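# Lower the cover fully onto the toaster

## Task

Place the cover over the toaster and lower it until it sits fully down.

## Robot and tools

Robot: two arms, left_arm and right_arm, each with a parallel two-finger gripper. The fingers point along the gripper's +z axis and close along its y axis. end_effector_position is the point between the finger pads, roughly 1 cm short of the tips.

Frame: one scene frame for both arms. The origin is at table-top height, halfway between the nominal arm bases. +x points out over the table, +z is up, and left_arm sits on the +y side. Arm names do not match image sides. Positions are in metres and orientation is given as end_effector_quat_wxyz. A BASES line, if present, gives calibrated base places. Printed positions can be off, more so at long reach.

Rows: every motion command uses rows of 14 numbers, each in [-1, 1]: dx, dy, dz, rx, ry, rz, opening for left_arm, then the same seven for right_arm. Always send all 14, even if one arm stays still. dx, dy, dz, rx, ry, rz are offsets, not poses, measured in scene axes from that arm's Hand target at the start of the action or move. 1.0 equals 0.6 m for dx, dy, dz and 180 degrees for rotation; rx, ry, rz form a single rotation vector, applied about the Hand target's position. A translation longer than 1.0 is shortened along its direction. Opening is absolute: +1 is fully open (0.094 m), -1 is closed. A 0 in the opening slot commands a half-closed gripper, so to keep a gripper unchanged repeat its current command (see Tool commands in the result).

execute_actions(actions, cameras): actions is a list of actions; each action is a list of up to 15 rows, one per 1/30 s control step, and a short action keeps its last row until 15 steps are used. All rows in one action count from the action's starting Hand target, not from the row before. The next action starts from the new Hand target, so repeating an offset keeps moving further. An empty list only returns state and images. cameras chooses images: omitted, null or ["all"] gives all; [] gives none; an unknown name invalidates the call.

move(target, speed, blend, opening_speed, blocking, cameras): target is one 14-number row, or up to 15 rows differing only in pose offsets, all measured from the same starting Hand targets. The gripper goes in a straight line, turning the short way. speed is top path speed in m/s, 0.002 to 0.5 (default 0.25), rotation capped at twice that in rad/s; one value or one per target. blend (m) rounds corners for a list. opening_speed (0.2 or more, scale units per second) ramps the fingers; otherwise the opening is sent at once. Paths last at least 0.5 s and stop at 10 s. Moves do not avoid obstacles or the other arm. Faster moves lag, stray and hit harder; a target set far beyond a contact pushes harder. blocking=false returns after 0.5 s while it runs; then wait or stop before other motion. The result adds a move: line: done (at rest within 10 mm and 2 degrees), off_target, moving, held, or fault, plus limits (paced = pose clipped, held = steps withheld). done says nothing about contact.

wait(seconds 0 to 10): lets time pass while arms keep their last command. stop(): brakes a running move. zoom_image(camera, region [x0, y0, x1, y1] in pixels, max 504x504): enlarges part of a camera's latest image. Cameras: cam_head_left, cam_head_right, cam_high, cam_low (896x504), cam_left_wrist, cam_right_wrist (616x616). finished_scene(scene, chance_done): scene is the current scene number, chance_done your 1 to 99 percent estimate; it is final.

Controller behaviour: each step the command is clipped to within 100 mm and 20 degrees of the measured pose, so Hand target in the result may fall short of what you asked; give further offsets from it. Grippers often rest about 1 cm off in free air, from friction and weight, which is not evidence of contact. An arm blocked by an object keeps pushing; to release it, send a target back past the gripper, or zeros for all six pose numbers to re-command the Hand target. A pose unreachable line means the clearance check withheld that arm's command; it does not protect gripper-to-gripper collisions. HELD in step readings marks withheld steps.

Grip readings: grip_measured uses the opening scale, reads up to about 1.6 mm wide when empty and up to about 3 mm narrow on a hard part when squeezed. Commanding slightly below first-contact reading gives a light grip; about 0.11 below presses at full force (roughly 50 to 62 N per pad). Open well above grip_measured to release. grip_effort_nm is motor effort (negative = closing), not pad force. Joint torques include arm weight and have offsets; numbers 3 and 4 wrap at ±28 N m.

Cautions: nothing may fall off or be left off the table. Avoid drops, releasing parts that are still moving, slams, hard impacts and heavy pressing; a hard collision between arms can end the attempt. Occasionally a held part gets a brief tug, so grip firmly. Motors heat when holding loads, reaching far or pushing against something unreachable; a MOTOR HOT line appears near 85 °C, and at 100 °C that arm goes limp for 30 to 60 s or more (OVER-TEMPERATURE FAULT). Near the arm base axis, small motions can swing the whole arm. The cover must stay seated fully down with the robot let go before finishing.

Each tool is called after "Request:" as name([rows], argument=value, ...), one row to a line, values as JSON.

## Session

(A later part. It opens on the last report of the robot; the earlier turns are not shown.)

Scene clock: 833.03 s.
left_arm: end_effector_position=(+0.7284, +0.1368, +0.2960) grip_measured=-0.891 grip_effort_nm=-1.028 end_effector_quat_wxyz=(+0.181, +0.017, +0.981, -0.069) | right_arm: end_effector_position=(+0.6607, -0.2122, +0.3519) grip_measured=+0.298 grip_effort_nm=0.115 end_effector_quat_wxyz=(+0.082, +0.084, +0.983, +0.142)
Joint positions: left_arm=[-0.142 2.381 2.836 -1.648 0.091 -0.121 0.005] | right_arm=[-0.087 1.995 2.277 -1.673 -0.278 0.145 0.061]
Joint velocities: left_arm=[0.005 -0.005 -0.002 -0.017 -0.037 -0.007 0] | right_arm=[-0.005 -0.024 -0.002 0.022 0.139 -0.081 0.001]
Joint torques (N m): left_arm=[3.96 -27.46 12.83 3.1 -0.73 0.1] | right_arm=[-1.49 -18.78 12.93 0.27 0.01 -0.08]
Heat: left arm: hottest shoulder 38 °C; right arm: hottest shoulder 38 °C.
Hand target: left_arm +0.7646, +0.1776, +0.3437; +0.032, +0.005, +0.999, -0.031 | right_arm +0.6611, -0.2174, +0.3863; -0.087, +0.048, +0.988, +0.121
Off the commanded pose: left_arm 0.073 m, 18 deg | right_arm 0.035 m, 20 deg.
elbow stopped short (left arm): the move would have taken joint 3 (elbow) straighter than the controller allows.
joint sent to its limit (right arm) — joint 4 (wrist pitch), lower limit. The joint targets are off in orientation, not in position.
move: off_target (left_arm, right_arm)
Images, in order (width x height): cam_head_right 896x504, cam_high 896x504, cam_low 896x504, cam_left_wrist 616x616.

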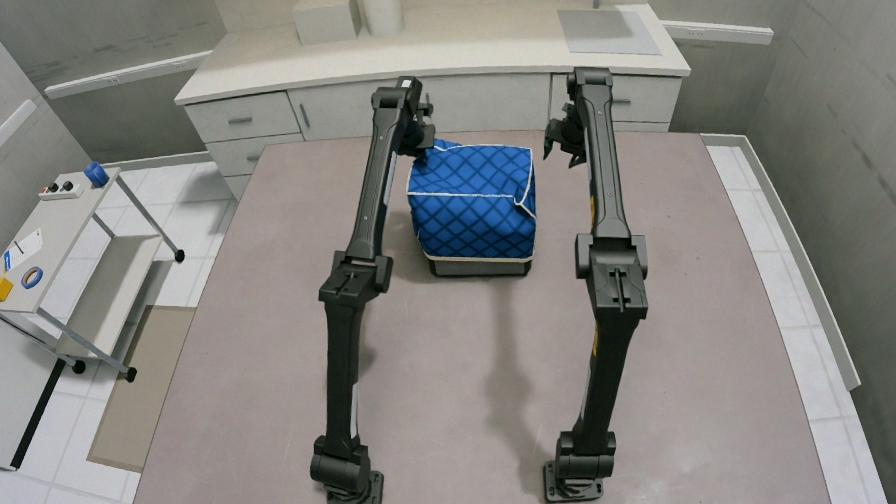

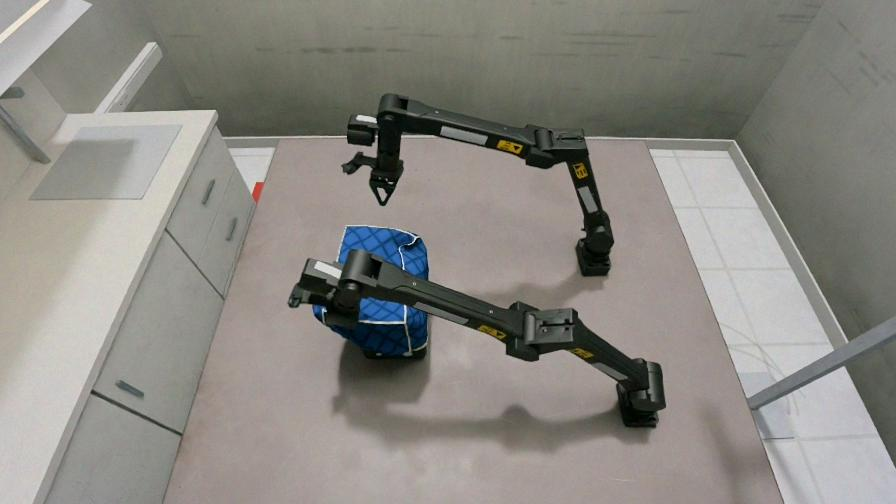

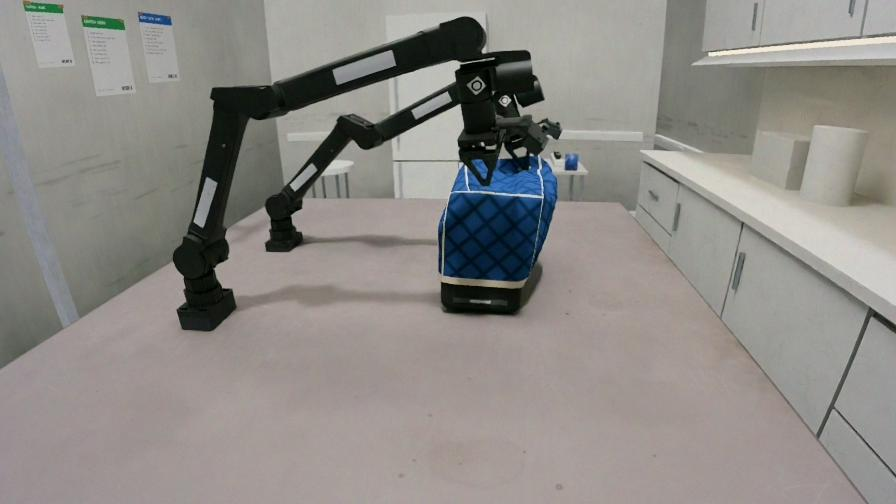

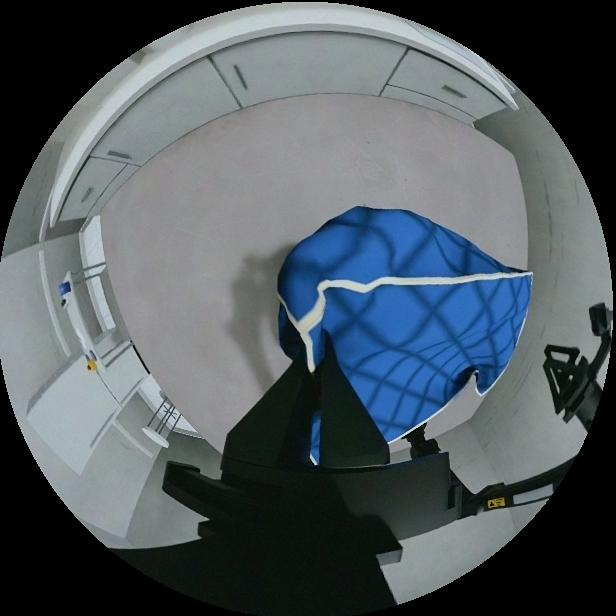

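Request:
move(target=[0,0,-0.12,0,0,0,-1,0,0,0,0,0,0,0.3], speed=0.15)

Scene clock: 845.53 s.
left_arm: end_effector_position=(+0.7376, +0.1358, +0.2648) grip_measured=-0.891 grip_effort_nm=-1.028 end_effector_quat_wxyz=(+0.167, +0.021, +0.984, -0.065) | right_arm: end_effector_position=(+0.6607, -0.2123, +0.3519) grip_measured=+0.298 grip_effort_nm=0.110 end_effector_quat_wxyz=(+0.082, +0.084, +0.983, +0.142)
Joint positions: left_arm=[-0.142 2.433 2.856 -1.645 0.09 -0.111 0.005] | right_arm=[-0.087 1.995 2.277 -1.673 -0.277 0.145 0.061]
Joint velocities: left_arm=[-0.015 -0.005 0.002 -0.007 0.022 0.051 -0.001] | right_arm=[0.005 -0.005 0.002 -0.012 -0.081 -0.007 -0.001]
Joint torques (N m): left_arm=[4.25 -24.94 11.43 1.62 -0.79 0.08] | right_arm=[-1.49 -18.73 12.89 0.29 0.01 -0.07]
Heat: left arm: hottest shoulder 39 °C; right arm: hottest shoulder 39 °C.
Hand target: left_arm +0.7649, +0.1789, +0.2717; +0.033, +0.004, +0.999, -0.031 | right_arm +0.6611, -0.2175, +0.3863; -0.087, +0.048, +0.988, +0.121
Off the commanded pose: left_arm 0.050 m, 16 deg | right_arm 0.035 m, 20 deg.
elbow stopped short (left arm): the move would have taken joint 3 (elbow) straighter than the controller allows.
joint sent to its limit (right arm) — joint 4 (wrist pitch), lower limit. The joint targets are off in orientation, not in position.
move: off_target (left_arm, right_arm)

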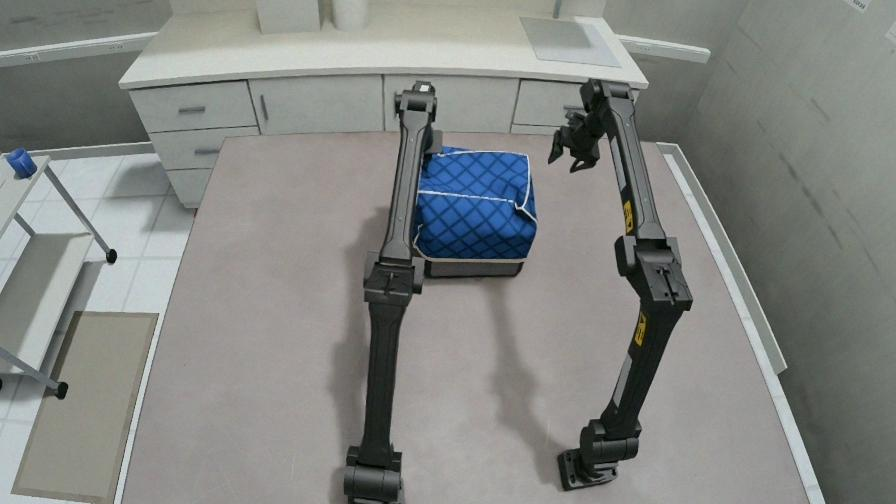

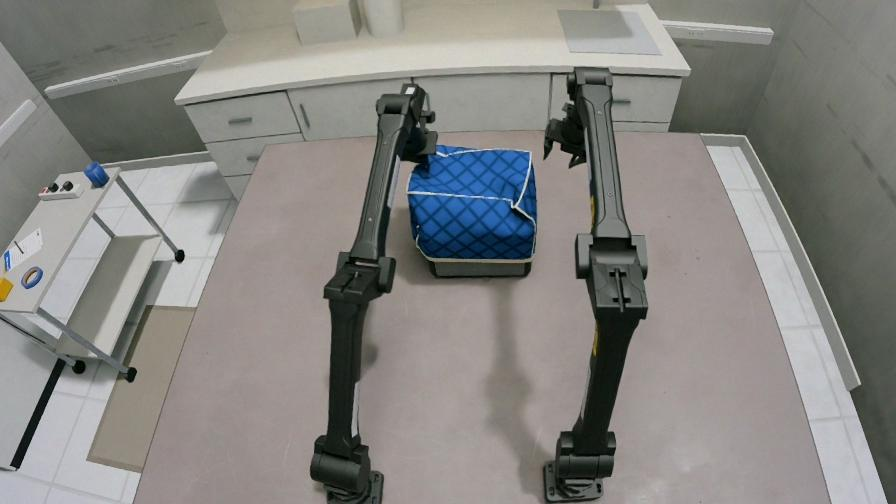

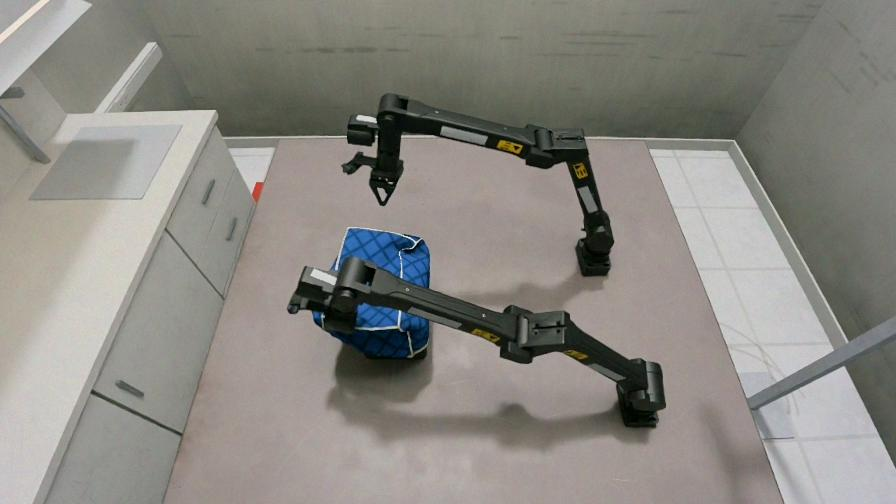

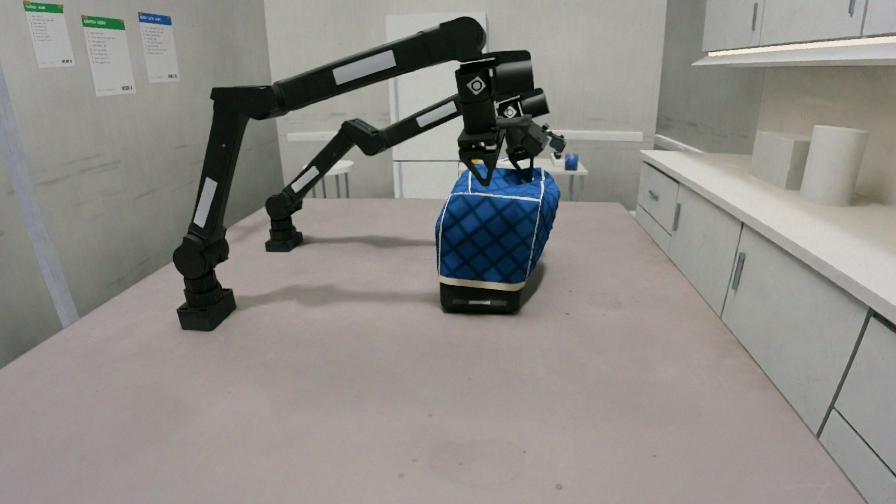

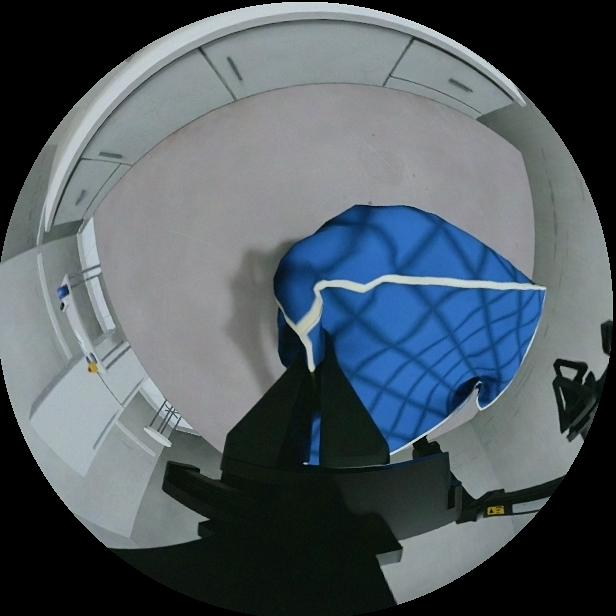

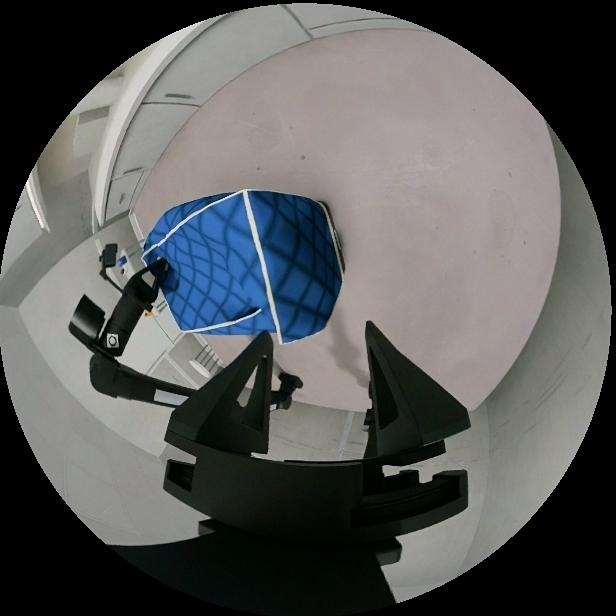

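Rear panel hangs outward now. Lower and return.

Request:
move([
  [0,0,-0.06,0,0,0,-1,0,0,0,0,0,0,0.3],
  [-0.11,-0.05,-0.09,0,0,0,-1,0,0,0,0,0,0,0.3],
], speed=0.15)

Request:
zoom_image(camera="cam_high", region=[290, 210, 490, 410])

Request:
zoom_image(camera="cam_low", region=[360, 60, 600, 330])

Scene clock: 851.40 s.
left_arm: end_effector_position=(+0.7024, +0.1467, +0.2207) grip_measured=-0.891 grip_effort_nm=-1.013 end_effector_quat_wxyz=(+0.080, +0.006, +0.996, -0.038) | right_arm: end_effector_position=(+0.6607, -0.2123, +0.3519) grip_measured=+0.298 grip_effort_nm=0.125 end_effector_quat_wxyz=(+0.082, +0.084, +0.983, +0.142)
Joint positions: left_arm=[-0.142 2.37 2.645 -1.677 0.055 -0.13 0.005] | right_arm=[-0.087 1.995 2.277 -1.673 -0.277 0.145 0.061]
Joint velocities: left_arm=[-0.005 -0.015 -0.002 0.007 -0.095 -0.066 0.002] | right_arm=[0.005 -0.005 0.002 0.002 0.022 0.081 0]
Joint torques (N m): left_arm=[-0.03 -27.34 6.2 -0.12 -0.1 0] | right_arm=[-1.49 -18.9 12.89 0.25 0.01 -0.08]
Heat: left arm: hottest elbow 40 °C; right arm: hottest shoulder 39 °C.
Hand target: left_arm +0.6983, +0.1502, +0.2168; +0.032, +0.001, +0.999, -0.030 | right_arm +0.6611, -0.2175, +0.3863; -0.087, +0.048, +0.988, +0.121
Off the commanded pose: left_arm 0.005 m, 5 deg | right_arm 0.035 m, 20 deg.
elbow stopped short (left arm): the move would have taken joint 3 (elbow) straighter than the controller allows.
joint sent to its limit (left arm) — joint 4 (wrist pitch), lower limit. The joint targets are off in orientation, not in position.
joint sent to its limit (right arm) — joint 4 (wrist pitch), lower limit. The joint targets are off in orientation, not in position.
move: off_target (left_arm, right_arm)

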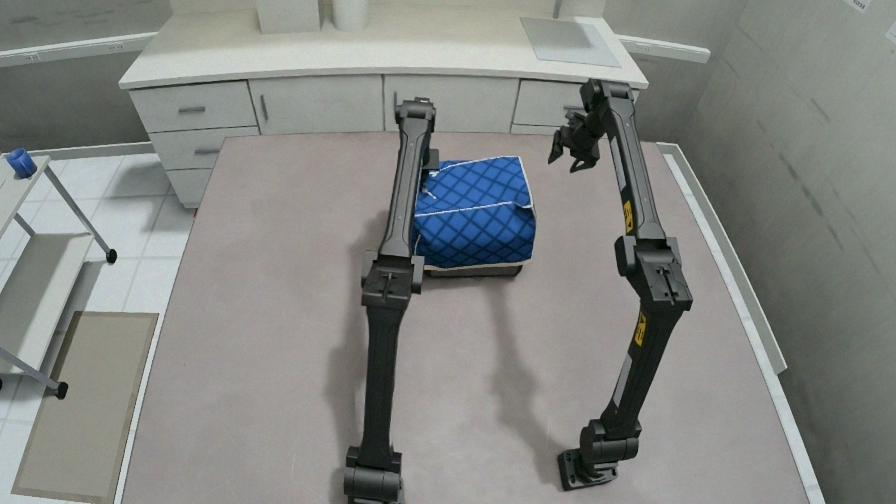

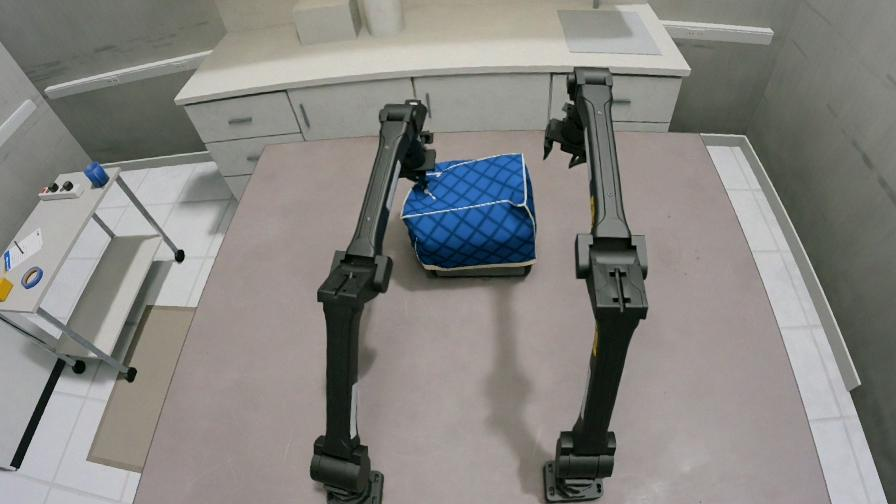

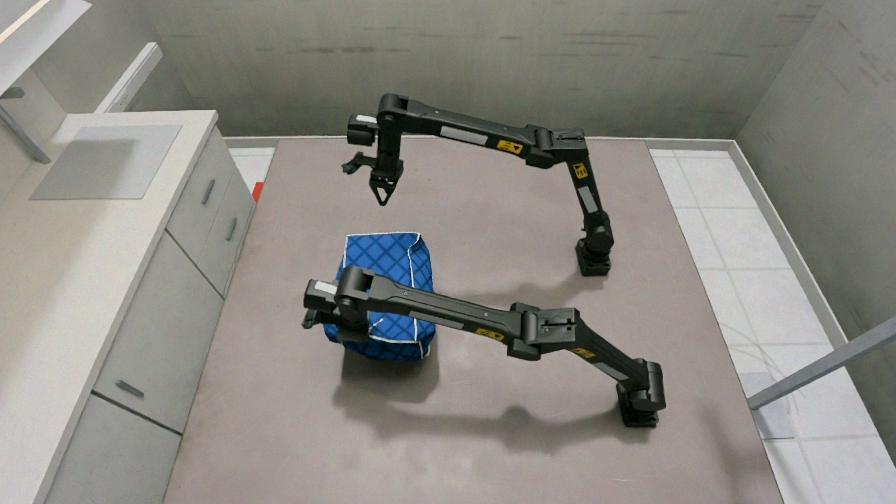

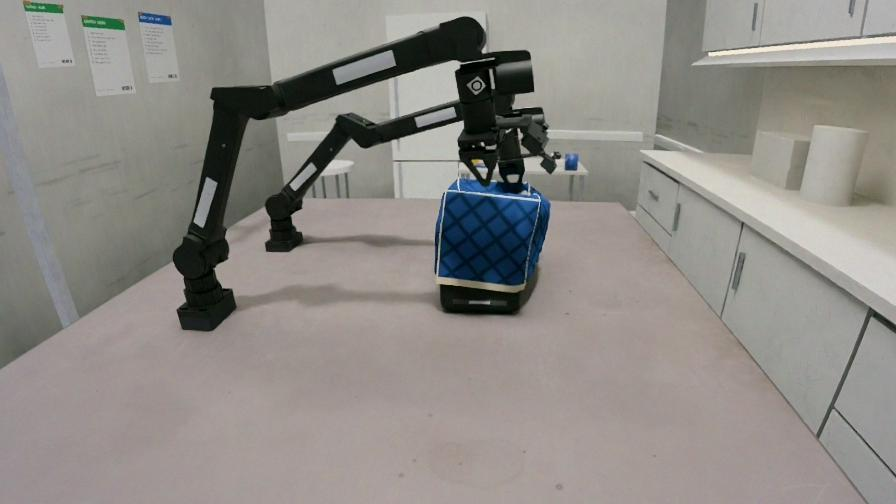

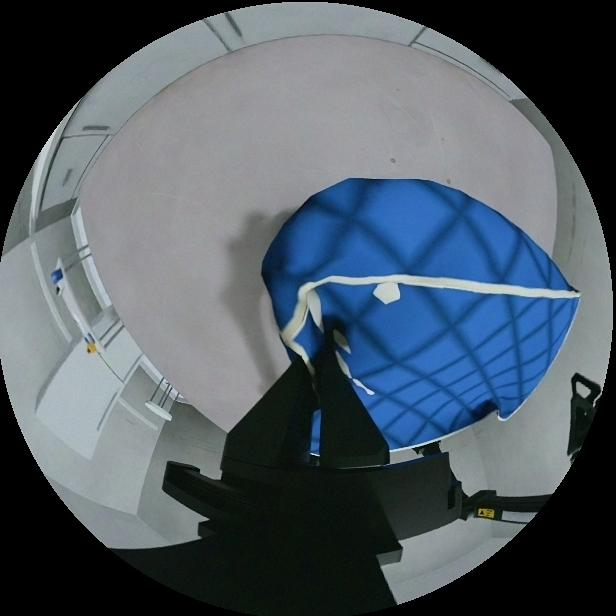

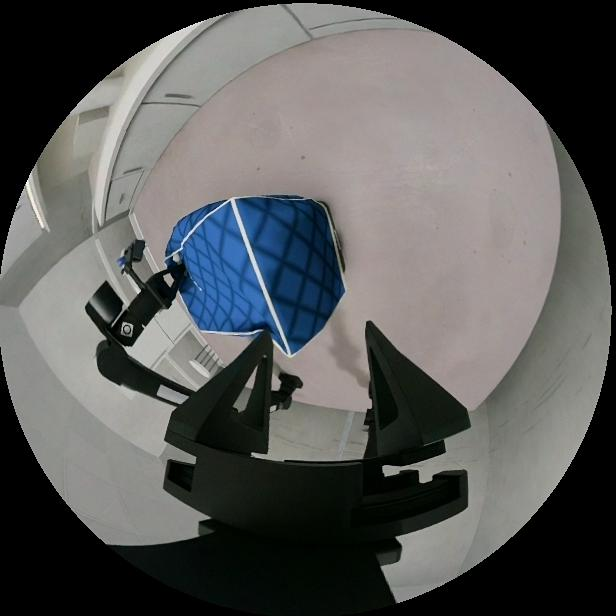

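Scaled by 2.520.

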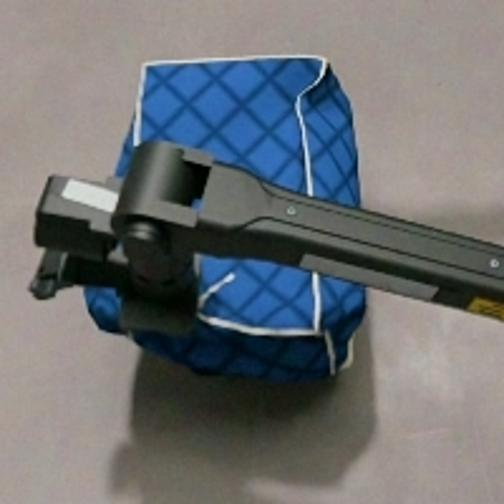

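Scaled by 1.867.

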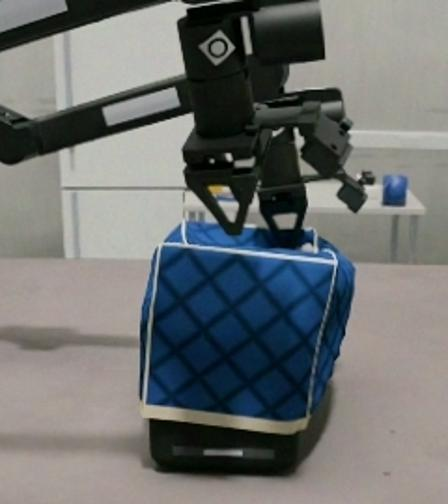

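Request:
move(target=[-0.03,-0.01,-0.07,0,0,0,-1,0,0,0,0,0,0,0.3], speed=0.15, cameras=[])

Request:
move(target=[0,0,0.02,0,0,0,0.3,0,0,0,0,0,0,0.3], opening_speed=1, cameras=[])

Request:
move([
  [0,0,0.2,0,0,0,0.3,0,0,0,0,0,0,0.3],
  [0.05,0.28,0.2,0,0,0,0.3,0,0,0,0,0,0,0.3],
])

Request:
zoom_image(camera="cam_high", region=[290, 210, 490, 410])

Request:
zoom_image(camera="cam_left_wrist", region=[200, 100, 616, 500])

Request:
zoom_image(camera="cam_low", region=[360, 60, 600, 330])

Request:
zoom_image(camera="cam_head_right", region=[350, 60, 600, 310])

Scene clock: 859.23 s.
left_arm: end_effector_position=(+0.6913, +0.1485, +0.2122) grip_measured=-0.891 grip_effort_nm=-1.028 end_effector_quat_wxyz=(+0.076, +0.000, +0.996, -0.038) | right_arm: end_effector_position=(+0.6607, -0.2123, +0.3519) grip_measured=+0.298 grip_effort_nm=0.095 end_effector_quat_wxyz=(+0.082, +0.084, +0.983, +0.142)
Joint positions: left_arm=[-0.142 2.296 2.487 -1.601 0.053 -0.141 0.005] | right_arm=[-0.087 1.995 2.277 -1.673 -0.277 0.145 0.061]
Joint velocities: left_arm=[-0.015 -0.015 -0.002 0.017 0.007 0.051 0] | right_arm=[-0.015 -0.015 0.002 -0.012 -0.022 0.022 0]
Joint torques (N m): left_arm=[-0.56 -24 4.72 -0.43 -0.1 0.04] | right_arm=[-1.61 -18.78 12.88 0.29 0.01 -0.08]
Heat: left arm: hottest elbow 39 °C; right arm: hottest shoulder 39 °C.
Hand target: left_arm +0.6802, +0.1450, +0.1746; +0.032, +0.001, +0.999, -0.030 | right_arm +0.6611, -0.2175, +0.3863; -0.087, +0.048, +0.988, +0.121
Off the commanded pose: left_arm 0.039 m, 5 deg | right_arm 0.035 m, 20 deg.
joint sent to its limit (right arm) — joint 4 (wrist pitch), lower limit. The joint targets are off in orientation, not in position.
move: off_target (left_arm, right_arm)
No camera images: "cameras" was empty.

Scene clock: 860.93 s.
left_arm: end_effector_position=(+0.6854, +0.1717, +0.2107) grip_measured=+0.296 grip_effort_nm=0.173 end_effector_quat_wxyz=(+0.059, -0.014, +0.998, -0.024) | right_arm: end_effector_position=(+0.6607, -0.2123, +0.3519) grip_measured=+0.298 grip_effort_nm=0.115 end_effector_quat_wxyz=(+0.082, +0.084, +0.983, +0.142)
Joint positions: left_arm=[-0.117 2.296 2.487 -1.638 0.032 -0.142 0.061] | right_arm=[-0.087 1.995 2.277 -1.673 -0.277 0.145 0.061]
Joint velocities: left_arm=[-0.005 0.005 0.007 -0.022 -0.007 -0.007 0.002] | right_arm=[-0.005 -0.015 0.027 -0.007 -0.037 0.007 -0.001]
Joint torques (N m): left_arm=[-2.67 -23.41 7.34 -0.4 0.66 0.03] | right_arm=[-1.61 -18.84 12.86 0.25 0.01 -0.06]
Heat: left arm: hottest elbow 39 °C; right arm: hottest shoulder 39 °C.
Hand target: left_arm +0.6801, +0.1447, +0.1866; +0.032, +0.001, +0.999, -0.030 | right_arm +0.6611, -0.2175, +0.3863; -0.087, +0.048, +0.988, +0.121
Off the commanded pose: left_arm 0.036 m, 4 deg | right_arm 0.035 m, 20 deg.
joint sent to its limit (right arm) — joint 4 (wrist pitch), lower limit. The joint targets are off in orientation, not in position.
move: off_target (left_arm, right_arm)
No camera images: "cameras" was empty.

Scene clock: 863.23 s.
left_arm: end_effector_position=(+0.7055, +0.3181, +0.3047) grip_measured=+0.298 grip_effort_nm=0.120 end_effector_quat_wxyz=(+0.156, -0.013, +0.987, -0.024) | right_arm: end_effector_position=(+0.6607, -0.2123, +0.3519) grip_measured=+0.298 grip_effort_nm=0.100 end_effector_quat_wxyz=(+0.082, +0.084, +0.983, +0.142)
Joint positions: left_arm=[0.092 2.291 2.708 -1.68 0.073 0.058 0.061] | right_arm=[-0.087 1.995 2.277 -1.673 -0.277 0.145 0.061]
Joint velocities: left_arm=[-0.024 -0.015 -0.002 0.002 -0.022 0.037 0] | right_arm=[-0.005 -0.005 -0.012 0.012 0.037 0.007 0.001]
Joint torques (N m): left_arm=[-0.67 -24.41 10.45 0.12 -0.07 0.18] | right_arm=[-1.61 -18.61 12.94 0.28 0.02 -0.07]
Heat: left arm: hottest elbow 39 °C; right arm: hottest shoulder 39 °C.
Hand target: left_arm +0.7122, +0.3103, +0.3093; +0.034, +0.003, +0.999, -0.031 | right_arm +0.6611, -0.2175, +0.3863; -0.087, +0.048, +0.988, +0.121
Off the commanded pose: left_arm 0.007 m, 14 deg | right_arm 0.035 m, 20 deg.
joint sent to its limit (left arm) — joint 4 (wrist pitch), lower limit. The joint targets are off in orientation, not in position.
joint sent to its limit (right arm) — joint 4 (wrist pitch), lower limit. The joint targets are off in orientation, not in position.
move: off_target (left_arm, right_arm)

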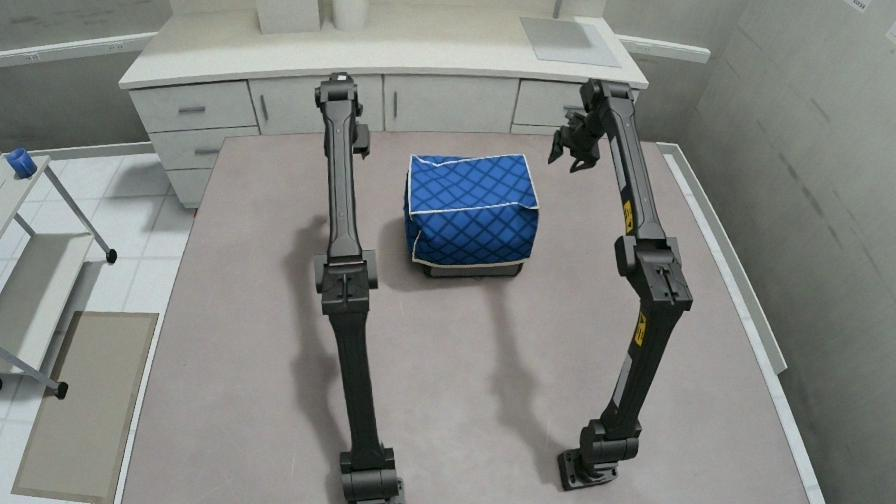

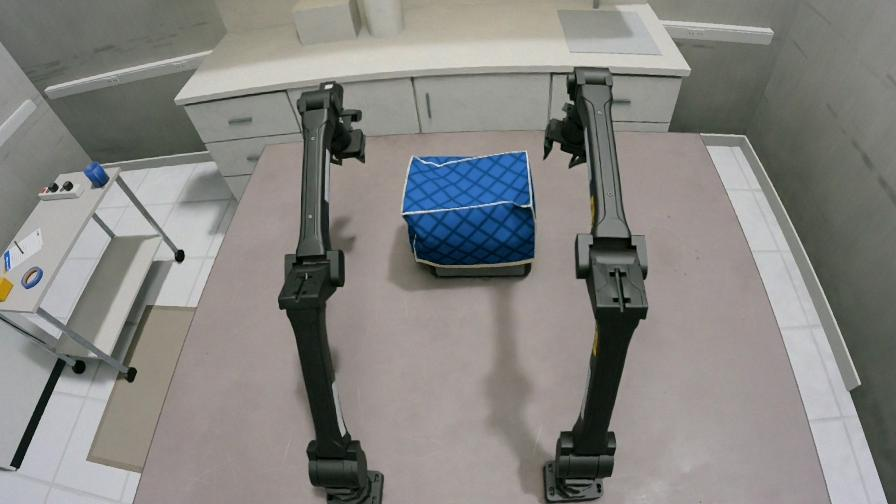

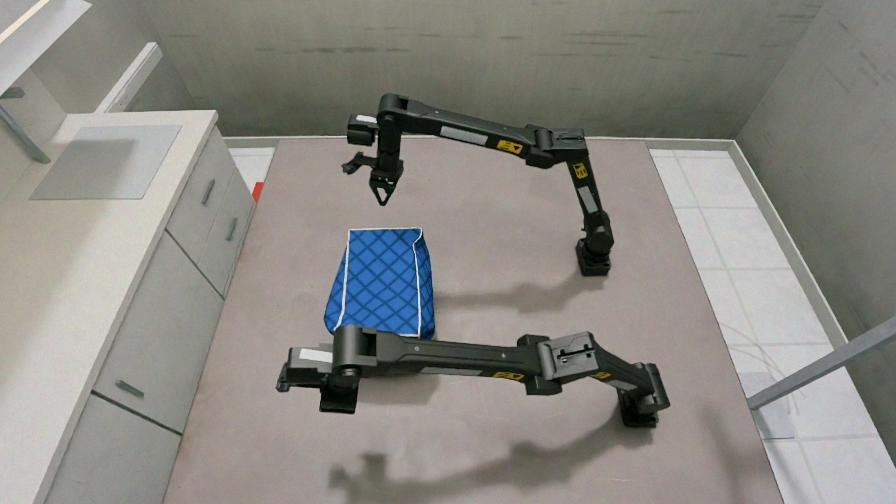

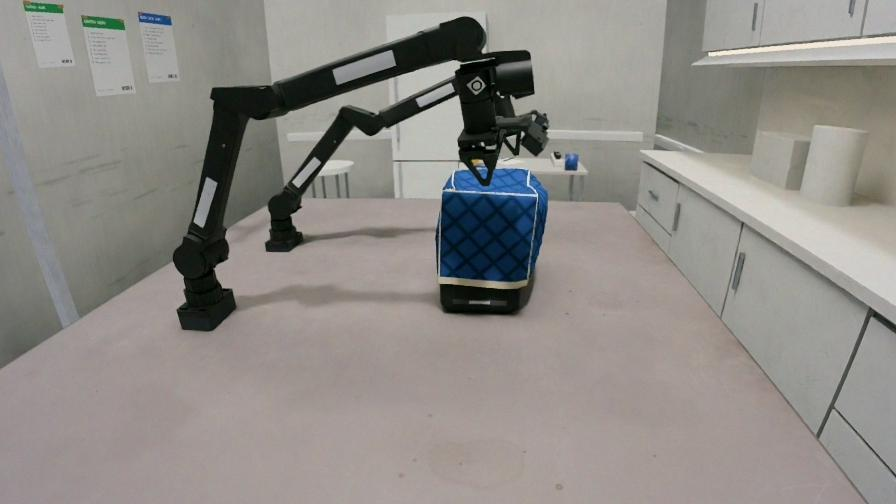

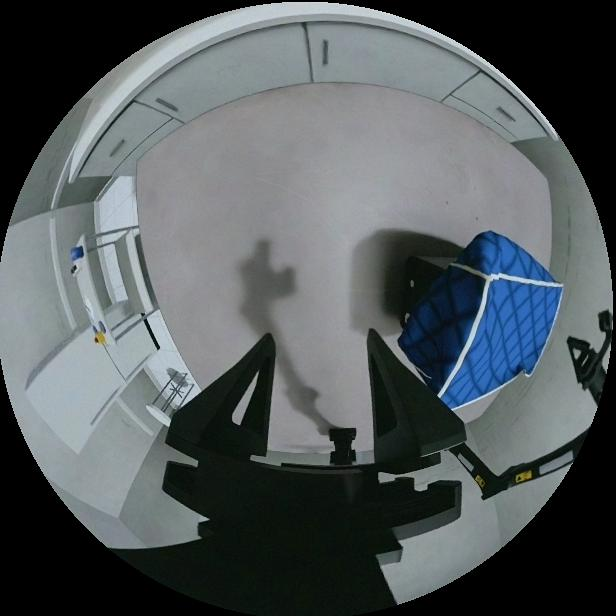

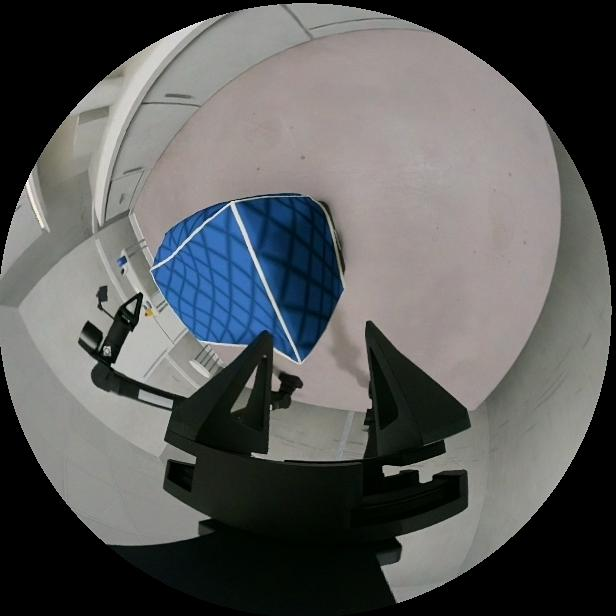

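Scaled by 2.520.

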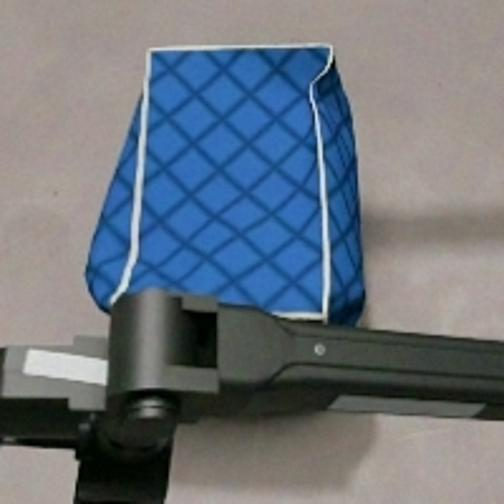

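Scaled by 1.212 from the camera's 616x616 image, which has a finer 880x880 frame.

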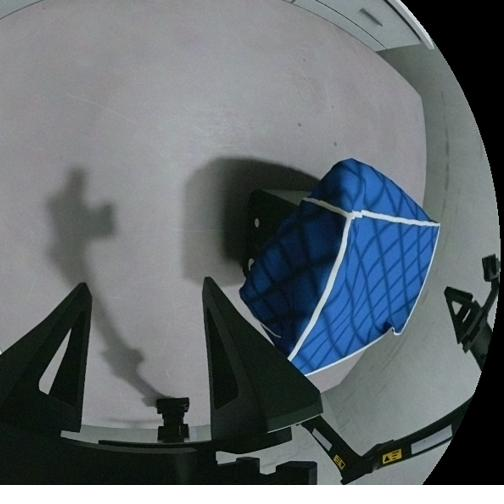

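Scaled by 1.867.

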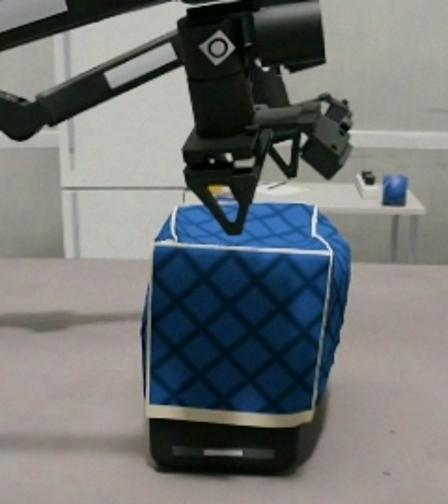

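Scaled by 2.016.

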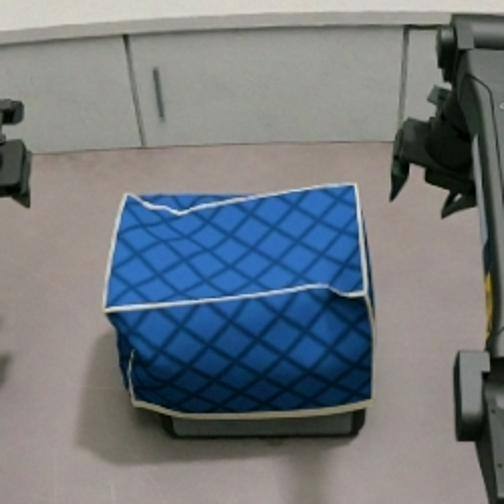

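Request:
zoom_image(camera="cam_left_wrist", region=[340, 200, 590, 430])

Scaled by 2.016 from the camera's 616x616 image, which has a finer 880x880 frame.

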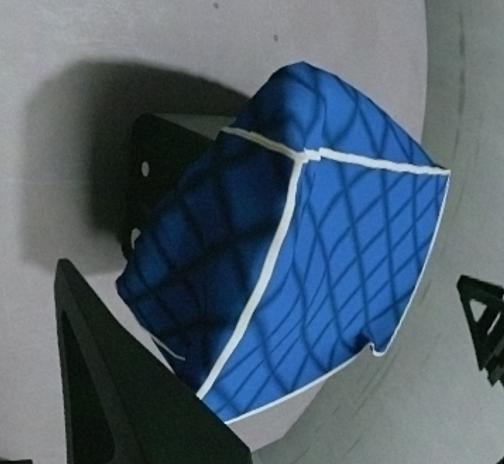

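Request:
move([
  [0.03,0,-0.15,0,0,0,0,0,0,0,0,0,0,0.3],
  [0.13,-0.08,-0.2,0,0,0,0,0,0,0,0,0,0,0.3],
], cameras=["cam_left_wrist"])

Request:
zoom_image(camera="cam_left_wrist", region=[316, 150, 616, 450])

Scene clock: 876.90 s.
left_arm: end_effector_position=(+0.7780, +0.2601, +0.1858) grip_measured=+0.002 grip_effort_nm=-0.105 end_effector_quat_wxyz=(+0.165, +0.006, +0.986, -0.028) | right_arm: end_effector_position=(+0.6607, -0.2123, +0.3519) grip_measured=+0.298 grip_effort_nm=0.105 end_effector_quat_wxyz=(+0.082, +0.084, +0.983, +0.142)
Joint positions: left_arm=[0.01 2.55 2.868 -1.558 0.062 0.017 0.047] | right_arm=[-0.087 1.995 2.277 -1.673 -0.277 0.145 0.061]
Joint velocities: left_arm=[-0.005 -0.024 0.012 0.007 -0.037 -0.037 0] | right_arm=[-0.005 -0.015 0.017 -0.002 0.007 -0.022 0.001]
Joint torques (N m): left_arm=[0.38 -26.75 10.91 0.96 0.04 -0.05] | right_arm=[-1.49 -18.78 12.88 0.29 0.01 -0.07]
Heat: left arm: hottest elbow 42 °C; right arm: hottest shoulder 39 °C.
Hand target: left_arm +0.7902, +0.2644, +0.1886; +0.033, +0.003, +0.999, -0.031 | right_arm +0.6611, -0.2174, +0.3863; -0.087, +0.048, +0.988, +0.121
Off the commanded pose: left_arm 0.013 m, 15 deg | right_arm 0.035 m, 20 deg.
elbow stopped short (left arm): the move would have taken joint 3 (elbow) straighter than the controller allows.
joint sent to its limit (right arm) — joint 4 (wrist pitch), lower limit. The joint targets are off in orientation, not in position.
move: off_target (left_arm, right_arm)
Images, in order (width x height): cam_left_wrist 616x616.

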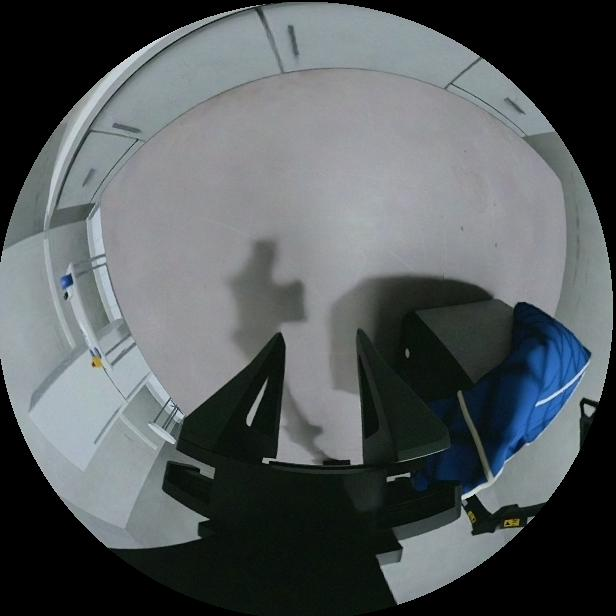

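Scaled by 1.680 from the camera's 616x616 image, which has a finer 880x880 frame.

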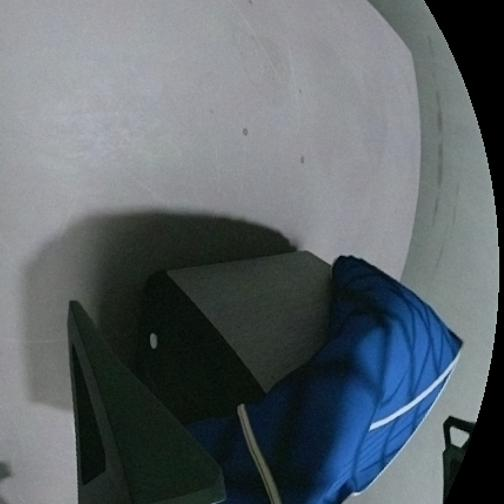

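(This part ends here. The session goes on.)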